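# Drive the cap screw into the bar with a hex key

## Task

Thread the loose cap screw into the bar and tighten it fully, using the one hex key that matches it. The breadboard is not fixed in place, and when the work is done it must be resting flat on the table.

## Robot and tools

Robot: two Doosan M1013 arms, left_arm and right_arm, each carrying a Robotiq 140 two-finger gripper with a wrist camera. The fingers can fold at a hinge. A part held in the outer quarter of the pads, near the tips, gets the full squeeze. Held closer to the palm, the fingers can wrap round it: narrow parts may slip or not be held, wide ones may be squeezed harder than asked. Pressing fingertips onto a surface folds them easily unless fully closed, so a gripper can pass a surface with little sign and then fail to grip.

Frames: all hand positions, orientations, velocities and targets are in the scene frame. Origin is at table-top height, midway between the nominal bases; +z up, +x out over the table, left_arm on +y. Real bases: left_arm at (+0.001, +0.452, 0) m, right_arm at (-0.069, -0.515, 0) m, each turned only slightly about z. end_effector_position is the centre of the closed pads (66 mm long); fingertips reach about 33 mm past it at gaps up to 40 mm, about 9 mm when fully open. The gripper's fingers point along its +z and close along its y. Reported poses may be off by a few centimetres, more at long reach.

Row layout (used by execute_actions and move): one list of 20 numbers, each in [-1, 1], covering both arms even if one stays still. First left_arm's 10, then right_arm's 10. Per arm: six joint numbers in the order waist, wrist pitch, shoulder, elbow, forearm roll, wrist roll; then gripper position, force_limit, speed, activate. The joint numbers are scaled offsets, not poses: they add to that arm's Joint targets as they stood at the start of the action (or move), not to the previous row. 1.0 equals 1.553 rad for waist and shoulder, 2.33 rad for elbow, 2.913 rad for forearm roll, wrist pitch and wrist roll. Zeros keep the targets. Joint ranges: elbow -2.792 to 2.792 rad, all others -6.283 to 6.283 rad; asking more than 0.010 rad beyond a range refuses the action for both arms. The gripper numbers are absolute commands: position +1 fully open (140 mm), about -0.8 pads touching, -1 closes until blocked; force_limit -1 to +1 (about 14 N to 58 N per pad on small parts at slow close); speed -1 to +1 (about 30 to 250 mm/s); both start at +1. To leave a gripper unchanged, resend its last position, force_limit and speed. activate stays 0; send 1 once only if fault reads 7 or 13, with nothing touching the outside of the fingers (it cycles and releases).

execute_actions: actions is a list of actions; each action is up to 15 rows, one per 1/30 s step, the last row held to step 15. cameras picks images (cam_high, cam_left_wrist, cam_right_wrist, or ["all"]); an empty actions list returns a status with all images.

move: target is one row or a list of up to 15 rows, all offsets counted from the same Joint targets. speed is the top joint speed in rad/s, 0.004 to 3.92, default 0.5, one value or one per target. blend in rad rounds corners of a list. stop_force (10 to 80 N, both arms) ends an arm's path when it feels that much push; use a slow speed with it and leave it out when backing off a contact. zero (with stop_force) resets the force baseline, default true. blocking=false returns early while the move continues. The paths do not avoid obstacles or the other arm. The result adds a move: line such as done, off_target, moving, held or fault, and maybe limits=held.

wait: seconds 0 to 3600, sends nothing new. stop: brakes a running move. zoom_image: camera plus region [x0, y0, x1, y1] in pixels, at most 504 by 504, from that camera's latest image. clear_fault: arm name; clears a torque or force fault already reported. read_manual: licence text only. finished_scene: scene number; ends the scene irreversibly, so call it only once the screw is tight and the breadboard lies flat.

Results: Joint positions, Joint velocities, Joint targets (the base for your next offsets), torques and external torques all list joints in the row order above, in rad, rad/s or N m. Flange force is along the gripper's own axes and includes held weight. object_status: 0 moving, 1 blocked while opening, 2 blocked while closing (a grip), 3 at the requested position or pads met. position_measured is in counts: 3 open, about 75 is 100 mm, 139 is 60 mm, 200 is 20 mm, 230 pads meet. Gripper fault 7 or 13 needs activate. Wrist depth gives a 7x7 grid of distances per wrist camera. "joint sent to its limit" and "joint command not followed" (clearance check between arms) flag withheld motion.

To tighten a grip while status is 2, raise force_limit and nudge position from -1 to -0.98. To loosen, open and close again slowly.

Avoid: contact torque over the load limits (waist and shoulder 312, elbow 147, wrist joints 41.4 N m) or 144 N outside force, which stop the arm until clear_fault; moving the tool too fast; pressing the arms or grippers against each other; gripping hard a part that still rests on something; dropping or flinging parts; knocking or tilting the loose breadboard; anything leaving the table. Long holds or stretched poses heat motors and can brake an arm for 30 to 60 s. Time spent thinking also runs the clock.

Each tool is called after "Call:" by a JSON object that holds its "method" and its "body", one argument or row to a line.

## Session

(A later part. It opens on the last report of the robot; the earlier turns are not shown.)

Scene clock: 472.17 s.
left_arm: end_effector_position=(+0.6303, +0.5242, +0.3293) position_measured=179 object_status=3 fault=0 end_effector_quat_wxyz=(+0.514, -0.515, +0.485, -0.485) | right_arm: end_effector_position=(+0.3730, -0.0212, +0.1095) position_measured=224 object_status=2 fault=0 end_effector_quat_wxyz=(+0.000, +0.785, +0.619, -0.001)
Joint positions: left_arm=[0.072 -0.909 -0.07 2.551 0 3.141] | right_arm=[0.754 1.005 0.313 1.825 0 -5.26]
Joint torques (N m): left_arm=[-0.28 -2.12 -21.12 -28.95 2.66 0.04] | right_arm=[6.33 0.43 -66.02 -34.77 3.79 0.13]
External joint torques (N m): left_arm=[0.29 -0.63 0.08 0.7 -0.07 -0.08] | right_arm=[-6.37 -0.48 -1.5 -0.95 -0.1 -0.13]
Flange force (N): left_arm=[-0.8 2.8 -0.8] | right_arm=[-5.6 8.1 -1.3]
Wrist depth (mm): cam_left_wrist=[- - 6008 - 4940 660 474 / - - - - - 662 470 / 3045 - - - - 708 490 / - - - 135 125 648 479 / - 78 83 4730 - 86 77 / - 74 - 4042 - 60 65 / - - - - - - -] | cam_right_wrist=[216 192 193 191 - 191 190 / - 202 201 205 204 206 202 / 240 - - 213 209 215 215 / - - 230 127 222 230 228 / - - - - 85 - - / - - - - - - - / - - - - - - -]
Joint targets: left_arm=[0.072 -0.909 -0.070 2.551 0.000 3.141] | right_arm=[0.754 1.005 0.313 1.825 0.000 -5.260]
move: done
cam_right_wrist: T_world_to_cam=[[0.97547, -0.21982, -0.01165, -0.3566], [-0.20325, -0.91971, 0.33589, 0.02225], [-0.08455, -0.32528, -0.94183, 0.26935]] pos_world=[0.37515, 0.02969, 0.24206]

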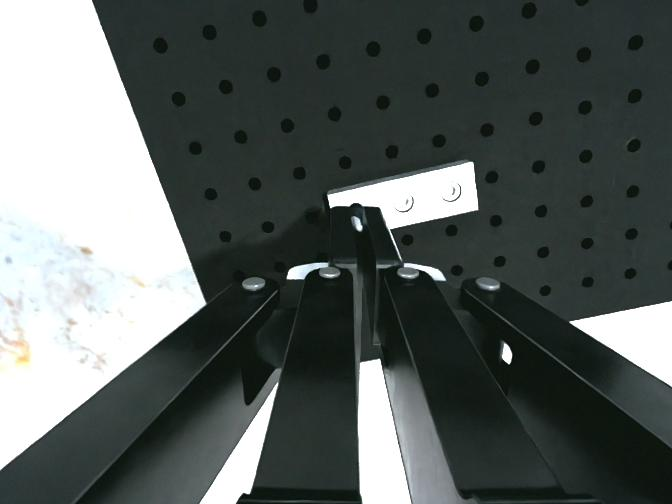

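Call:
{"method": "move", "body": {
  "target": [0,0,0,0,0,0,-0.4,-1,-1,0,-0.00028,-0.00538,0.0055,0.00306,0,0,-0.98,0,-1,0],
  "speed": 0.05
}}

Call:
{"method": "move", "body": {
  "target": [0,0,0,0,0,0,-0.4,-1,-1,0,0,-0.00362,0.00358,0.00214,0,0,-0.98,0,-1,0],
  "speed": 0.01,
  "stop_force": 10,
  "cameras": ["cam_right_wrist"]
}}

Call:
{"method": "zoom_image", "body": {
  "camera": "cam_right_wrist",
  "region": [320, 185, 390, 235]
}}

Scene clock: 489.17 s.
left_arm: end_effector_position=(+0.6303, +0.5242, +0.3293) position_measured=179 object_status=3 fault=0 end_effector_quat_wxyz=(+0.514, -0.515, +0.485, -0.485) | right_arm: end_effector_position=(+0.3734, -0.0213, +0.1005) position_measured=224 object_status=2 fault=0 end_effector_quat_wxyz=(+0.000, +0.785, +0.619, -0.001)
Joint positions: left_arm=[0.072 -0.909 -0.07 2.551 0 3.141] | right_arm=[0.753 0.989 0.321 1.833 0 -5.26]
Joint torques (N m): left_arm=[-0.71 -2.09 -21.14 -29.03 2.73 0.05] | right_arm=[5.98 0.46 -66.49 -34.31 3.8 0.19]
External joint torques (N m): left_arm=[0.62 -0.64 0.65 0.83 -0.15 -0.1] | right_arm=[-5.99 -0.51 -2.18 -1.19 -0.14 -0.19]
Flange force (N): left_arm=[-1.7 4.3 0.0] | right_arm=[-5.7 7.5 -2.1]
Wrist depth (mm): cam_left_wrist=[- 5422 - 4359 4833 706 472 / - 4833 - 6352 - 710 448 / - - - - - 672 506 / - - - 135 125 666 479 / - 78 83 121 - 86 77 / - 74 - - - 60 65 / - - - - - - -] | cam_right_wrist=[- 184 183 183 183 182 183 / - 194 191 192 194 196 194 / - - - 204 199 209 205 / - - - 126 217 220 220 / - - - - 85 - 232 / - - - - - - - / - - - - - - -]
Joint targets: left_arm=[0.072 -0.909 -0.070 2.551 0.000 3.141] | right_arm=[0.753 0.989 0.321 1.833 0.000 -5.260]
move: done

Scene clock: 490.23 s.
left_arm: end_effector_position=(+0.6303, +0.5242, +0.3293) position_measured=179 object_status=3 fault=0 end_effector_quat_wxyz=(+0.514, -0.515, +0.485, -0.485) | right_arm: end_effector_position=(+0.3735, -0.0212, +0.0977) position_measured=224 object_status=2 fault=0 end_effector_quat_wxyz=(+0.000, +0.785, +0.619, +0.000)
Joint positions: left_arm=[0.072 -0.909 -0.07 2.551 0 3.141] | right_arm=[0.753 0.984 0.324 1.835 0 -5.26]
Joint torques (N m): left_arm=[-0.59 -2.11 -21.1 -28.79 2.65 0.06] | right_arm=[5.78 -0.77 -54.53 -27.96 3.65 0.23]
External joint torques (N m): left_arm=[0.52 -0.62 0.52 0.59 -0.06 -0.1] | right_arm=[-5.88 0.72 -13.87 -7.35 -0.01 -0.23]
Flange force (N): left_arm=[-1.7 3.7 0.1] | right_arm=[-8.6 5.8 -20.2]
Wrist depth (mm): cam_left_wrist=[- - - 5558 - - 470 / - - - - 6175 788 475 / 2117 - - - - 713 477 / - - - 136 125 - 477 / - 78 83 - - 86 75 / - 74 - - - 60 65 / - - - - - - -] | cam_right_wrist=[- 181 182 181 181 179 180 / - 191 189 191 191 192 191 / - - - 201 197 205 202 / - 245 218 127 214 217 217 / - - - - 85 - 232 / - - - - - - - / - - - - - - -]
Joint targets: left_arm=[0.072 -0.909 -0.070 2.551 0.000 3.141] | right_arm=[0.753 0.984 0.324 1.835 0.000 -5.260]
move: contact (right_arm)
cam_right_wrist: T_world_to_cam=[[0.97539, -0.2202, -0.01155, -0.35711], [-0.20364, -0.91969, 0.33572, 0.02648], [-0.08455, -0.3251, -0.94189, 0.25828]] pos_world=[0.37555, 0.02969, 0.23026]

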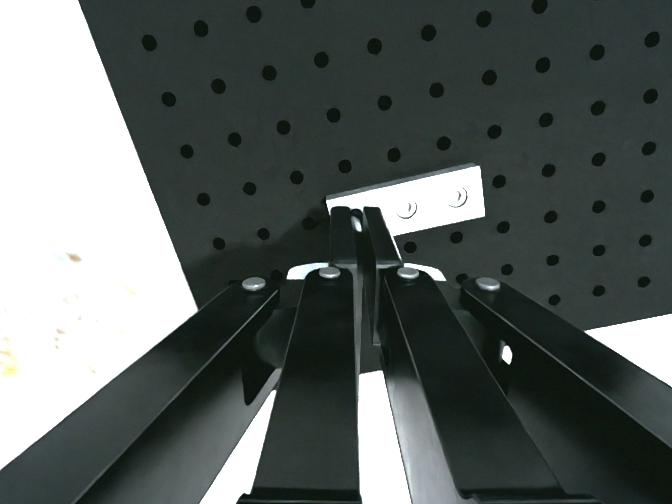

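Scaled by 7.200 from the camera's image (finer frame: 960x720).

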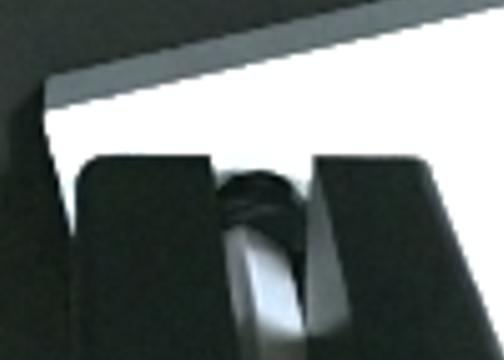

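Call:
{"method": "move", "body": {
  "target": [0,0,0,0,0,0,-0.4,-1,-1,0,0,-0.0006,0.0006,0.00036,0,0.1716,-0.98,0,-1,0],
  "speed": 0.25,
  "stop_force": 12
}}

Scene clock: 501.30 s.
left_arm: end_effector_position=(+0.6303, +0.5242, +0.3293) position_measured=179 object_status=3 fault=0 end_effector_quat_wxyz=(+0.514, -0.515, +0.485, -0.485) | right_arm: end_effector_position=(+0.3735, -0.0212, +0.0974) position_measured=224 object_status=2 fault=0 end_effector_quat_wxyz=(+0.000, +0.834, +0.551, +0.000)
Joint positions: left_arm=[0.072 -0.909 -0.07 2.551 0 3.141] | right_arm=[0.753 0.983 0.324 1.835 0 -5.092]
Joint torques (N m): left_arm=[-0.47 -2.13 -21.59 -28.94 2.66 0.11] | right_arm=[6.3 -0.18 -44.74 -19.85 3.83 0.17]
External joint torques (N m): left_arm=[0.5 -0.62 0.44 0.65 -0.07 -0.15] | right_arm=[-6.45 0.13 -23.95 -15.54 -0.2 -0.17]
Flange force (N): left_arm=[-1.8 3.6 -0.1] | right_arm=[-6.0 8.5 -35.3]
Wrist depth (mm): cam_left_wrist=[3768 - - - 3474 650 490 / 2526 - - - 6008 - 473 / 3004 - - - 6352 713 478 / - - - 137 134 704 498 / - 78 83 - - 86 77 / - 74 - - - 60 65 / - - - - - - -] | cam_right_wrist=[178 181 181 181 180 179 180 / - 190 192 191 191 193 190 / - 199 - 201 197 203 200 / - - - 126 211 215 219 / - - - - 85 - - / - - - - - - - / - - - - - - -]
Joint targets: left_arm=[0.072 -0.909 -0.070 2.551 0.000 3.141] | right_arm=[0.753 0.983 0.324 1.835 0.000 -5.092]
move: contact (right_arm); right_arm: the wrist roll is farthest, 0.332 rad from its target

Call:
{"method": "move", "body": {
  "target": [0,0,0,0,0,0,-0.4,-1,-1,0,-0.00023,0.00063,-0.00111,-0.00006,0,-0.068,-0.98,0,-1,0],
  "speed": 0.3
}}

Call:
{"method": "move", "body": {
  "target": [0,0,0,0,0,0,-0.4,-1,-1,0,0,-0.0018,0.0018,0.00107,0,0,-0.98,0,-1,0],
  "speed": 0.008,
  "stop_force": 10,
  "cameras": ["cam_right_wrist"]
}}

Call:
{"method": "zoom_image", "body": {
  "camera": "cam_right_wrist",
  "region": [335, 200, 385, 235]
}}

Scene clock: 517.03 s.
left_arm: end_effector_position=(+0.6303, +0.5242, +0.3293) position_measured=179 object_status=3 fault=0 end_effector_quat_wxyz=(+0.514, -0.515, +0.485, -0.485) | right_arm: end_effector_position=(+0.3733, -0.0217, +0.0986) position_measured=224 object_status=2 fault=0 end_effector_quat_wxyz=(+0.000, +0.776, +0.631, +0.000)
Joint positions: left_arm=[0.072 -0.909 -0.07 2.551 0 3.141] | right_arm=[0.753 0.985 0.322 1.835 0 -5.29]
Joint torques (N m): left_arm=[-0.51 -2.11 -21.09 -28.95 2.66 0.05] | right_arm=[6.01 0.48 -66.47 -34.74 3.74 0.27]
External joint torques (N m): left_arm=[0.5 -0.64 0.08 0.71 -0.07 -0.09] | right_arm=[-5.98 -0.52 -1.82 -0.55 -0.1 -0.27]
Flange force (N): left_arm=[-1.5 2.9 -0.8] | right_arm=[-6.7 7.0 -1.2]
Wrist depth (mm): cam_left_wrist=[- - - - - 699 443 / 2498 - - 6175 6538 630 475 / 2292 5052 - - 5170 710 473 / 2470 4275 - - 124 676 475 / - 78 83 - - 86 77 / - 74 - - - 60 65 / - - - - - - -] | cam_right_wrist=[- 182 182 182 182 181 181 / - 192 192 193 188 191 192 / - - - 202 199 205 205 / - 240 220 126 215 217 218 / - - - - 85 - 234 / - - - - - - - / - - - - - - -]
Joint targets: left_arm=[0.072 -0.909 -0.070 2.551 0.000 3.141] | right_arm=[0.753 0.985 0.322 1.835 0.000 -5.290]
move: done

Scene clock: 517.83 s.
left_arm: end_effector_position=(+0.6303, +0.5242, +0.3293) position_measured=179 object_status=3 fault=0 end_effector_quat_wxyz=(+0.514, -0.515, +0.485, -0.485) | right_arm: end_effector_position=(+0.3735, -0.0215, +0.0977) position_measured=224 object_status=2 fault=0 end_effector_quat_wxyz=(+0.000, +0.776, +0.631, +0.000)
Joint positions: left_arm=[0.072 -0.909 -0.07 2.551 0 3.141] | right_arm=[0.753 0.983 0.323 1.836 0 -5.29]
Joint torques (N m): left_arm=[-0.58 -2.1 -21.68 -28.91 2.67 0.1] | right_arm=[5.75 -0.4 -55.2 -28.27 3.57 0.19]
External joint torques (N m): left_arm=[0.53 -0.64 0.91 0.68 -0.08 -0.14] | right_arm=[-5.53 0.35 -13.92 -7.2 0.09 -0.19]
Flange force (N): left_arm=[-1.9 4.8 0.7] | right_arm=[-9.0 4.8 -19.5]
Wrist depth (mm): cam_left_wrist=[- - - - 6008 772 471 / - - - - - 676 453 / - - - - 5558 791 459 / - - - 136 134 686 476 / - 78 83 5850 - 86 77 / - 75 - - - 60 65 / - - - 3529 - - -] | cam_right_wrist=[- 181 181 181 181 181 181 / - 192 190 191 191 191 190 / - - - 200 197 207 204 / - 243 218 126 215 217 221 / - - - - 85 - 229 / - - - - - - - / - - - - - - -]
Joint targets: left_arm=[0.072 -0.909 -0.070 2.551 0.000 3.141] | right_arm=[0.753 0.983 0.323 1.836 0.000 -5.290]
move: contact (right_arm)
cam_right_wrist: T_world_to_cam=[[0.98142, -0.19152, -0.01134, -0.35893], [-0.1767, -0.92536, 0.33538, 0.01599], [-0.07473, -0.32715, -0.94202, 0.25455]] pos_world=[0.37411, 0.02933, 0.23035]

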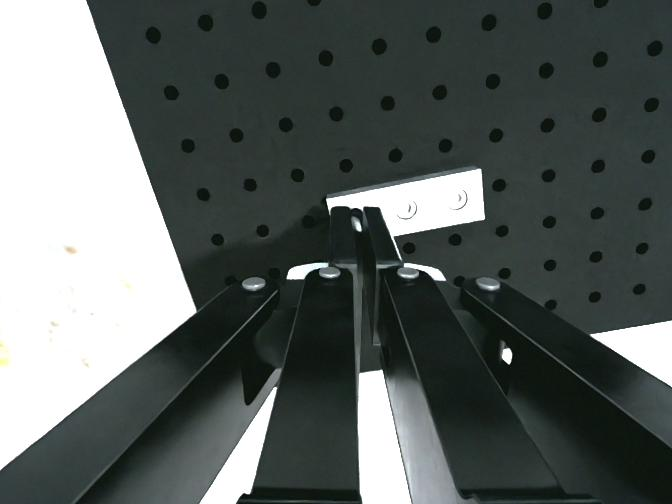

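Scaled by 10.080 from the camera's image (finer frame: 960x720).

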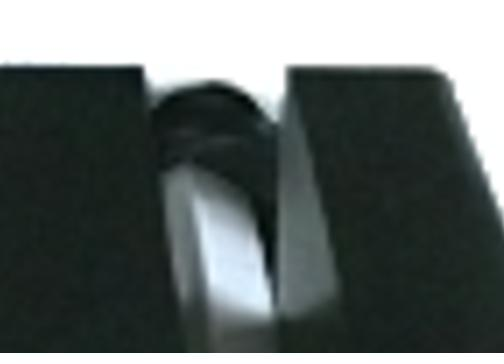

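Call:
{"method": "move", "body": {
  "target": [0,0,0,0,0,0,-0.4,-1,-1,0,-0.0005,0.00049,-0.00079,-0.00009,0,0,-0.98,0,-1,0],
  "speed": 0.3
}}

Call:
{"method": "move", "body": {
  "target": [0,0,0,0,0,0,-0.4,-1,-1,0,0,-0.0018,0.0018,0.00107,0,0,-0.98,0,-1,0],
  "speed": 0.008,
  "stop_force": 10,
  "cameras": ["cam_right_wrist"]
}}

Call:
{"method": "zoom_image", "body": {
  "camera": "cam_right_wrist",
  "region": [335, 200, 385, 235]
}}

Scene clock: 528.50 s.
left_arm: end_effector_position=(+0.6303, +0.5242, +0.3293) position_measured=179 object_status=3 fault=0 end_effector_quat_wxyz=(+0.514, -0.515, +0.485, -0.485) | right_arm: end_effector_position=(+0.3737, -0.0221, +0.0986) position_measured=224 object_status=2 fault=0 end_effector_quat_wxyz=(+0.000, +0.776, +0.630, +0.000)
Joint positions: left_arm=[0.072 -0.909 -0.07 2.551 0 3.141] | right_arm=[0.752 0.985 0.322 1.835 0 -5.29]
Joint torques (N m): left_arm=[-0.69 -2.12 -20.89 -28.99 2.63 0.08] | right_arm=[5.99 0.46 -66.51 -34.7 3.68 0.28]
External joint torques (N m): left_arm=[0.72 -0.63 -0.28 0.74 -0.05 -0.12] | right_arm=[-5.94 -0.5 -2.2 -0.7 -0.03 -0.28]
Flange force (N): left_arm=[-2.4 2.0 -1.5] | right_arm=[-6.8 6.9 -1.7]
Wrist depth (mm): cam_left_wrist=[- - - 6352 6352 706 475 / - - - - - 717 453 / 3131 - - - 5293 618 476 / 3586 4042 - - 125 632 477 / - 78 83 124 - 86 77 / - 74 - 4537 - 60 65 / - - - 3318 - - -] | cam_right_wrist=[- 182 181 182 183 181 181 / - 192 190 189 194 193 191 / - - - 202 200 208 204 / - - 218 126 215 217 218 / - - - - 85 - 233 / - - - - - - - / - - - - - - -]
Joint targets: left_arm=[0.072 -0.909 -0.070 2.551 0.000 3.141] | right_arm=[0.752 0.985 0.322 1.835 0.000 -5.290]
move: done

Scene clock: 529.30 s.
left_arm: end_effector_position=(+0.6303, +0.5242, +0.3293) position_measured=179 object_status=3 fault=0 end_effector_quat_wxyz=(+0.514, -0.515, +0.485, -0.485) | right_arm: end_effector_position=(+0.3738, -0.0219, +0.0977) position_measured=224 object_status=2 fault=0 end_effector_quat_wxyz=(+0.000, +0.776, +0.630, +0.000)
Joint positions: left_arm=[0.072 -0.909 -0.07 2.551 0 3.141] | right_arm=[0.752 0.983 0.323 1.836 0 -5.29]
Joint torques (N m): left_arm=[-0.52 -2.07 -21.04 -29.11 2.64 0.08] | right_arm=[6.19 -0.45 -55.76 -28.48 3.64 0.23]
External joint torques (N m): left_arm=[0.46 -0.67 0.34 0.89 -0.05 -0.13] | right_arm=[-6.22 0.4 -12.3 -6.74 -0.01 -0.23]
Flange force (N): left_arm=[-1.6 3.7 -0.6] | right_arm=[-8.4 6.4 -17.7]
Wrist depth (mm): cam_left_wrist=[- - 5052 5850 5558 648 471 / - - - - 6352 726 468 / - - - - 5293 - 475 / - 5052 - 6538 136 731 477 / - 78 83 5293 - 86 77 / - 74 - - - 60 65 / - - - 3004 - - -] | cam_right_wrist=[- 181 181 181 181 180 180 / - 190 191 191 192 194 - / - - - 201 201 205 200 / - - 217 126 211 217 218 / - - - - 85 - - / - - - - - - - / - - - - - - -]
Joint targets: left_arm=[0.072 -0.909 -0.070 2.551 0.000 3.141] | right_arm=[0.752 0.983 0.323 1.836 0.000 -5.290]
move: contact (right_arm)
cam_right_wrist: T_world_to_cam=[[0.98128, -0.19228, -0.01112, -0.35928], [-0.17752, -0.92531, 0.33509, 0.01605], [-0.07472, -0.32684, -0.94212, 0.25445]] pos_world=[0.37441, 0.02893, 0.23035]

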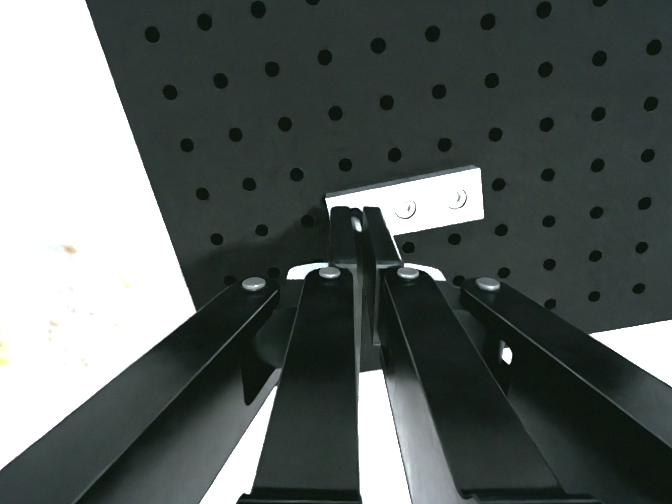

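Scaled by 10.080 from the camera's image (finer frame: 960x720).

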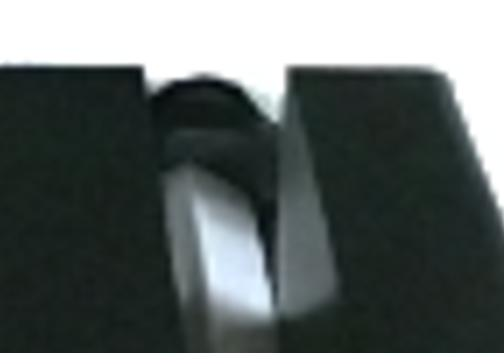

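Call:
{"method": "move", "body": {
  "target": [
    [0,0,0,0,0,0,-0.4,-1,-1,0,0,0.0015,-0.0015,-0.0009,0,0,-0.98,0,-1,0],
    [0,0,0,0,0,0,-0.4,-1,-1,0,-0.0061,0.01645,-0.02666,-0.0028,0,0,-0.98,0,-1,0]
  ],
  "speed": 0.15,
  "cameras": ["cam_right_wrist"]
}}

Call:
{"method": "zoom_image", "body": {
  "camera": "cam_right_wrist",
  "region": [325, 150, 385, 195]
}}

Scene clock: 545.77 s.
left_arm: end_effector_position=(+0.6303, +0.5242, +0.3293) position_measured=179 object_status=3 fault=0 end_effector_quat_wxyz=(+0.514, -0.515, +0.485, -0.485) | right_arm: end_effector_position=(+0.3713, -0.0333, +0.1281) position_measured=224 object_status=2 fault=0 end_effector_quat_wxyz=(+0.000, +0.779, +0.627, +0.000)
Joint positions: left_arm=[0.072 -0.909 -0.07 2.551 0 3.141] | right_arm=[0.743 1.031 0.282 1.829 0 -5.29]
Joint torques (N m): left_arm=[-0.55 -2.09 -21.21 -28.75 2.62 0.08] | right_arm=[5.9 0.49 -63.87 -35.41 3.82 0.21]
External joint torques (N m): left_arm=[0.63 -0.67 -0.22 0.46 -0.03 -0.12] | right_arm=[-5.91 -0.54 -1.41 -0.99 -0.07 -0.21]
Flange force (N): left_arm=[-2.2 2.1 -1.0] | right_arm=[-5.5 7.7 -1.2]
Wrist depth (mm): cam_left_wrist=[- - - - 4940 654 436 / 2647 5422 - - 5850 713 477 / 2246 4833 - - 5052 682 477 / - - - 136 134 668 479 / - 78 83 - - 86 77 / - 74 - - - 60 65 / - - - - - - -] | cam_right_wrist=[235 208 208 209 206 209 207 / - - 216 220 219 219 220 / - - - 224 237 235 234 / - - 247 126 244 250 247 / - - - - 85 - - / - - - - - - - / - - - - - - -]
Joint targets: left_arm=[0.072 -0.909 -0.070 2.551 0.000 3.141] | right_arm=[0.743 1.031 0.282 1.829 0.000 -5.290]
move: done
cam_right_wrist: T_world_to_cam=[[0.97942, -0.20151, -0.01106, -0.35821], [-0.18624, -0.92362, 0.33502, -0.00181], [-0.07773, -0.32607, -0.94215, 0.28033]] pos_world=[0.37229, 0.01755, 0.26075]

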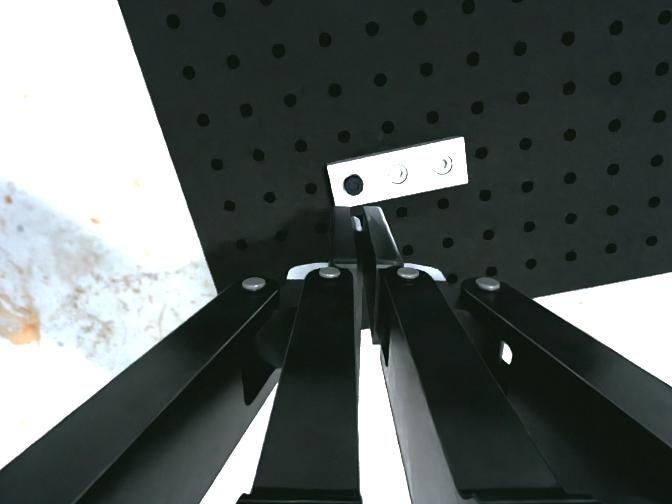

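Scaled by 8.400 from the camera's image (finer frame: 960x720).

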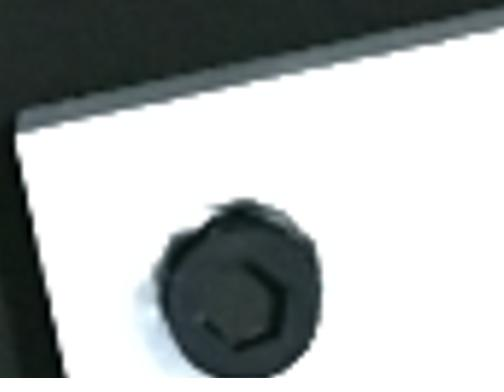

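Call:
{"method": "move", "body": {
  "target": [0,0,0,0,0,0,-0.4,-1,-1,0,0.00595,-0.0158,0.0263,0.00221,0,0.024,-0.98,0,-1,0],
  "speed": 0.15
}}

Call:
{"method": "move", "body": {
  "target": [0,0,0,0,0,0,-0.4,-1,-1,0,0,-0.0018,0.0018,0.00107,0,0,-0.98,0,-1,0],
  "speed": 0.008,
  "stop_force": 10
}}

Scene clock: 562.40 s.
left_arm: end_effector_position=(+0.6303, +0.5242, +0.3293) position_measured=179 object_status=3 fault=0 end_effector_quat_wxyz=(+0.514, -0.515, +0.485, -0.485) | right_arm: end_effector_position=(+0.3741, -0.0219, +0.0987) position_measured=224 object_status=2 fault=0 end_effector_quat_wxyz=(+0.000, +0.798, +0.603, +0.000)
Joint positions: left_arm=[0.072 -0.909 -0.07 2.551 0 3.141] | right_arm=[0.752 0.985 0.322 1.835 0 -5.22]
Joint torques (N m): left_arm=[-0.56 -2.03 -20.9 -28.95 2.66 0.08] | right_arm=[5.74 0.49 -66.78 -34.26 3.77 0.16]
External joint torques (N m): left_arm=[0.58 -0.72 -0.34 0.7 -0.07 -0.12] | right_arm=[-5.96 -0.54 -1.62 -1.13 -0.13 -0.16]
Flange force (N): left_arm=[-1.8 2.2 -1.5] | right_arm=[-4.8 7.9 -1.5]
Wrist depth (mm): cam_left_wrist=[- - - - 6538 668 467 / - - - - 6352 708 502 / 2443 - - - - 719 475 / 2201 - - - 135 751 479 / - 78 83 4730 - 86 77 / - 74 - - - 60 65 / - - - - - - -] | cam_right_wrist=[- 181 185 184 183 179 181 / - 192 192 192 191 194 191 / - 235 206 202 198 210 203 / - - 222 126 200 218 217 / - - - - 85 - 230 / - - - - - - - / - - - - - - -]
Joint targets: left_arm=[0.072 -0.909 -0.070 2.551 0.000 3.141] | right_arm=[0.752 0.985 0.322 1.835 0.000 -5.220]
move: done

Scene clock: 563.20 s.
left_arm: end_effector_position=(+0.6303, +0.5242, +0.3293) position_measured=179 object_status=3 fault=0 end_effector_quat_wxyz=(+0.514, -0.515, +0.485, -0.485) | right_arm: end_effector_position=(+0.3742, -0.0218, +0.0977) position_measured=224 object_status=2 fault=0 end_effector_quat_wxyz=(+0.000, +0.798, +0.603, +0.000)
Joint positions: left_arm=[0.072 -0.909 -0.07 2.551 0 3.141] | right_arm=[0.752 0.983 0.323 1.835 0 -5.22]
Joint torques (N m): left_arm=[-0.54 -2.07 -21.38 -29.12 2.7 0.05] | right_arm=[5.85 -0.61 -55 -27.98 3.66 0.17]
External joint torques (N m): left_arm=[0.6 -0.68 0.21 0.88 -0.12 -0.1] | right_arm=[-5.89 0.55 -13.8 -7.43 -0.01 -0.17]
Flange force (N): left_arm=[-1.7 3.5 -0.8] | right_arm=[-8.2 6.2 -19.9]
Wrist depth (mm): cam_left_wrist=[- - - - 5052 710 471 / - - - - 4359 658 468 / 2526 - - - - 644 482 / - - - - 125 674 475 / - 78 83 - - 86 77 / - 74 - - - 60 65 / - - - - - - -] | cam_right_wrist=[180 181 181 181 180 181 180 / 214 190 191 190 191 192 190 / - - 200 204 197 206 201 / - - - 126 214 217 217 / 263 - - - 85 - - / - - - - - - - / - - - - - - -]
Joint targets: left_arm=[0.072 -0.909 -0.070 2.551 0.000 3.141] | right_arm=[0.752 0.983 0.323 1.835 0.000 -5.220]
move: contact (right_arm)

Call:
{"method": "move", "body": {
  "target": [
    [0,0,0,0,0,0,-0.4,-1,-1,0,0,0,0,0,0,-0.035,-0.98,0,-1,0],
    [0,0,0,0,0,0,-0.4,-1,-1,0,0,0,0,0,0,0.035,-0.98,0,-1,0]
  ],
  "speed": 0.2
}}

Call:
{"method": "move", "body": {
  "target": [0,0,0,0,0,0,-0.4,-1,-1,0,0,-0.0012,0.0012,0.00071,0,0,-0.98,0,-1,0],
  "speed": 0.008,
  "stop_force": 10
}}

Scene clock: 578.93 s.
left_arm: end_effector_position=(+0.6303, +0.5242, +0.3293) position_measured=179 object_status=3 fault=0 end_effector_quat_wxyz=(+0.514, -0.515, +0.485, -0.485) | right_arm: end_effector_position=(+0.3742, -0.0218, +0.0977) position_measured=224 object_status=2 fault=0 end_effector_quat_wxyz=(+0.000, +0.828, +0.561, +0.000)
Joint positions: left_arm=[0.072 -0.909 -0.07 2.551 0 3.141] | right_arm=[0.752 0.983 0.323 1.835 0 -5.118]
Joint torques (N m): left_arm=[-0.83 -2.09 -21.57 -28.98 2.7 0.08] | right_arm=[6.28 0.14 -56.59 -27.74 3.83 0.22]
External joint torques (N m): left_arm=[0.9 -0.66 0.27 0.72 -0.11 -0.13] | right_arm=[-6.46 -0.19 -11.64 -7.56 -0.2 -0.22]
Flange force (N): left_arm=[-2.8 3.4 -0.5] | right_arm=[-5.2 8.8 -16.7]
Wrist depth (mm): cam_left_wrist=[- - 4042 - 4194 - 466 / - - 4940 - 4631 672 474 / - - - - 6352 726 474 / - - - - 136 676 480 / - 78 83 - - 86 75 / - 74 - - - 60 65 / - - - - - - -] | cam_right_wrist=[179 181 178 182 181 179 180 / - 190 194 190 191 195 191 / - - 206 201 196 200 202 / - 243 212 126 213 215 219 / - - - - 85 - - / - - - - - - - / - - - - - - -]
Joint targets: left_arm=[0.072 -0.909 -0.070 2.551 0.000 3.141] | right_arm=[0.752 0.983 0.323 1.835 0.000 -5.118]
move: done

Scene clock: 579.60 s.
left_arm: end_effector_position=(+0.6303, +0.5242, +0.3293) position_measured=179 object_status=3 fault=0 end_effector_quat_wxyz=(+0.514, -0.515, +0.485, -0.485) | right_arm: end_effector_position=(+0.3742, -0.0217, +0.0975) position_measured=224 object_status=2 fault=0 end_effector_quat_wxyz=(+0.000, +0.828, +0.561, +0.000)
Joint positions: left_arm=[0.072 -0.909 -0.07 2.551 0 3.141] | right_arm=[0.752 0.982 0.324 1.836 0 -5.118]
Joint torques (N m): left_arm=[-0.76 -2.04 -21.06 -28.84 2.65 0.12] | right_arm=[6.21 -1.11 -45.03 -21.66 3.85 0.22]
External joint torques (N m): left_arm=[0.8 -0.71 -0.16 0.57 -0.06 -0.16] | right_arm=[-6.18 1.05 -23.03 -13.54 -0.22 -0.22]
Flange force (N): left_arm=[-2.7 2.4 -1.0] | right_arm=[-8.1 7.3 -34.4]
Wrist depth (mm): cam_left_wrist=[2745 - 5558 4833 6175 676 477 / - - - 6352 4940 697 495 / - - - - 5052 726 477 / - - 111 - 125 715 454 / - 78 83 4446 - 86 77 / - 74 - 4117 - 60 65 / - - - 3318 - - -] | cam_right_wrist=[179 181 180 181 181 178 181 / - 192 190 191 193 - 191 / - 202 - 201 197 203 203 / 241 - - 126 214 222 217 / - - - - 85 - 258 / - - - - - - - / - - - - - - -]
Joint targets: left_arm=[0.072 -0.909 -0.070 2.551 0.000 3.141] | right_arm=[0.752 0.982 0.324 1.836 0.000 -5.118]
move: contact (right_arm)

Call:
{"method": "execute_actions", "body": {
  "actions": [],
  "cameras": ["cam_right_wrist"]
}}

Call:
{"method": "zoom_image", "body": {
  "camera": "cam_right_wrist",
  "region": [340, 208, 370, 238]
}}

Scene clock: 606.23 s.
left_arm: end_effector_position=(+0.6303, +0.5242, +0.3293) position_measured=179 object_status=3 fault=0 end_effector_quat_wxyz=(+0.514, -0.515, +0.485, -0.485) | right_arm: end_effector_position=(+0.3742, -0.0217, +0.0975) position_measured=224 object_status=2 fault=0 end_effector_quat_wxyz=(+0.000, +0.828, +0.561, +0.000)
Joint names: [waist, wrist pitch, shoulder, elbow, forearm roll, wrist roll]
Joint positions: left_arm=[0.072 -0.909 -0.07 2.551 0 3.141] | right_arm=[0.752 0.982 0.324 1.836 0 -5.118]
Joint velocities: within noise
Joint torques (N m): left_arm=[-0.83 -2.12 -21.78 -28.72 2.67 0.14] | right_arm=[6.75 -1.06 -44.82 -21.67 3.88 0.27]
External joint torques (N m): left_arm=[0.75 -0.61 1.13 0.49 -0.08 -0.19] | right_arm=[-6.74 1 -23.31 -13.56 -0.25 -0.27]
Flange force (N): left_arm=[-2.8 5.0 1.4] | right_arm=[-8.8 8.0 -34.6]
Wrist depth (mm): cam_left_wrist=[- - 5558 3705 - - 433 / 2814 - - 6352 - 650 479 / - - - 6175 4940 726 476 / 2964 - - - 134 680 484 / - 78 83 - - 86 78 / - 74 - - - 60 65 / - - - - - - -] | cam_right_wrist=[179 181 181 181 181 180 178 / - 191 185 191 192 - 191 / - - - 201 196 203 204 / 243 - 216 127 214 216 216 / - - - - 85 - 262 / - - - - - - - / - - - - - - -]
Joint targets: left_arm=[0.072 -0.909 -0.070 2.551 0.000 3.141] | right_arm=[0.752 0.982 0.324 1.836 0.000 -5.118]
Tool commands: left_gripper/position=-0.4 left_gripper/force_limit=-1.0 left_gripper/speed=-1.0 left_gripper/activate=+0.0 right_gripper/position=-0.98 right_gripper/force_limit=+0.0 right_gripper/speed=-1.0 right_gripper/activate=+0.0
camera_calibration:
cam_right_wrist: T_world_to_cam=[[0.93387, -0.35744, -0.01094, -0.34549], [-0.33341, -0.88133, 0.33481, 0.07568], [-0.12932, -0.30902, -0.94222, 0.27506]] pos_world=[0.38345, 0.02821, 0.23005]
Images, in order (width x height): cam_right_wrist 672x504.

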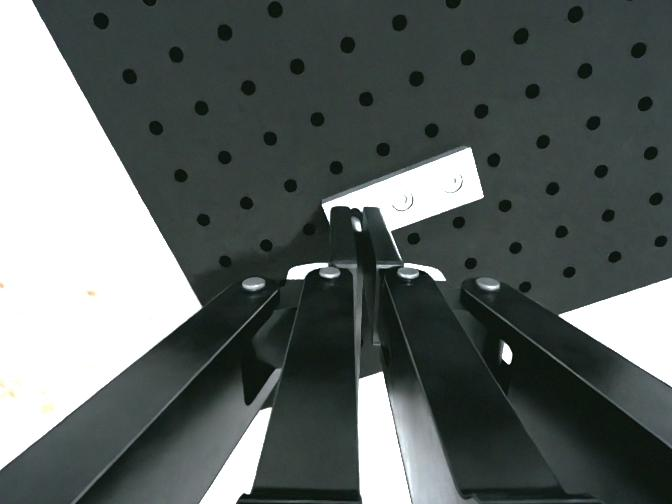

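Scaled by 16.800 from the camera's image (finer frame: 960x720).

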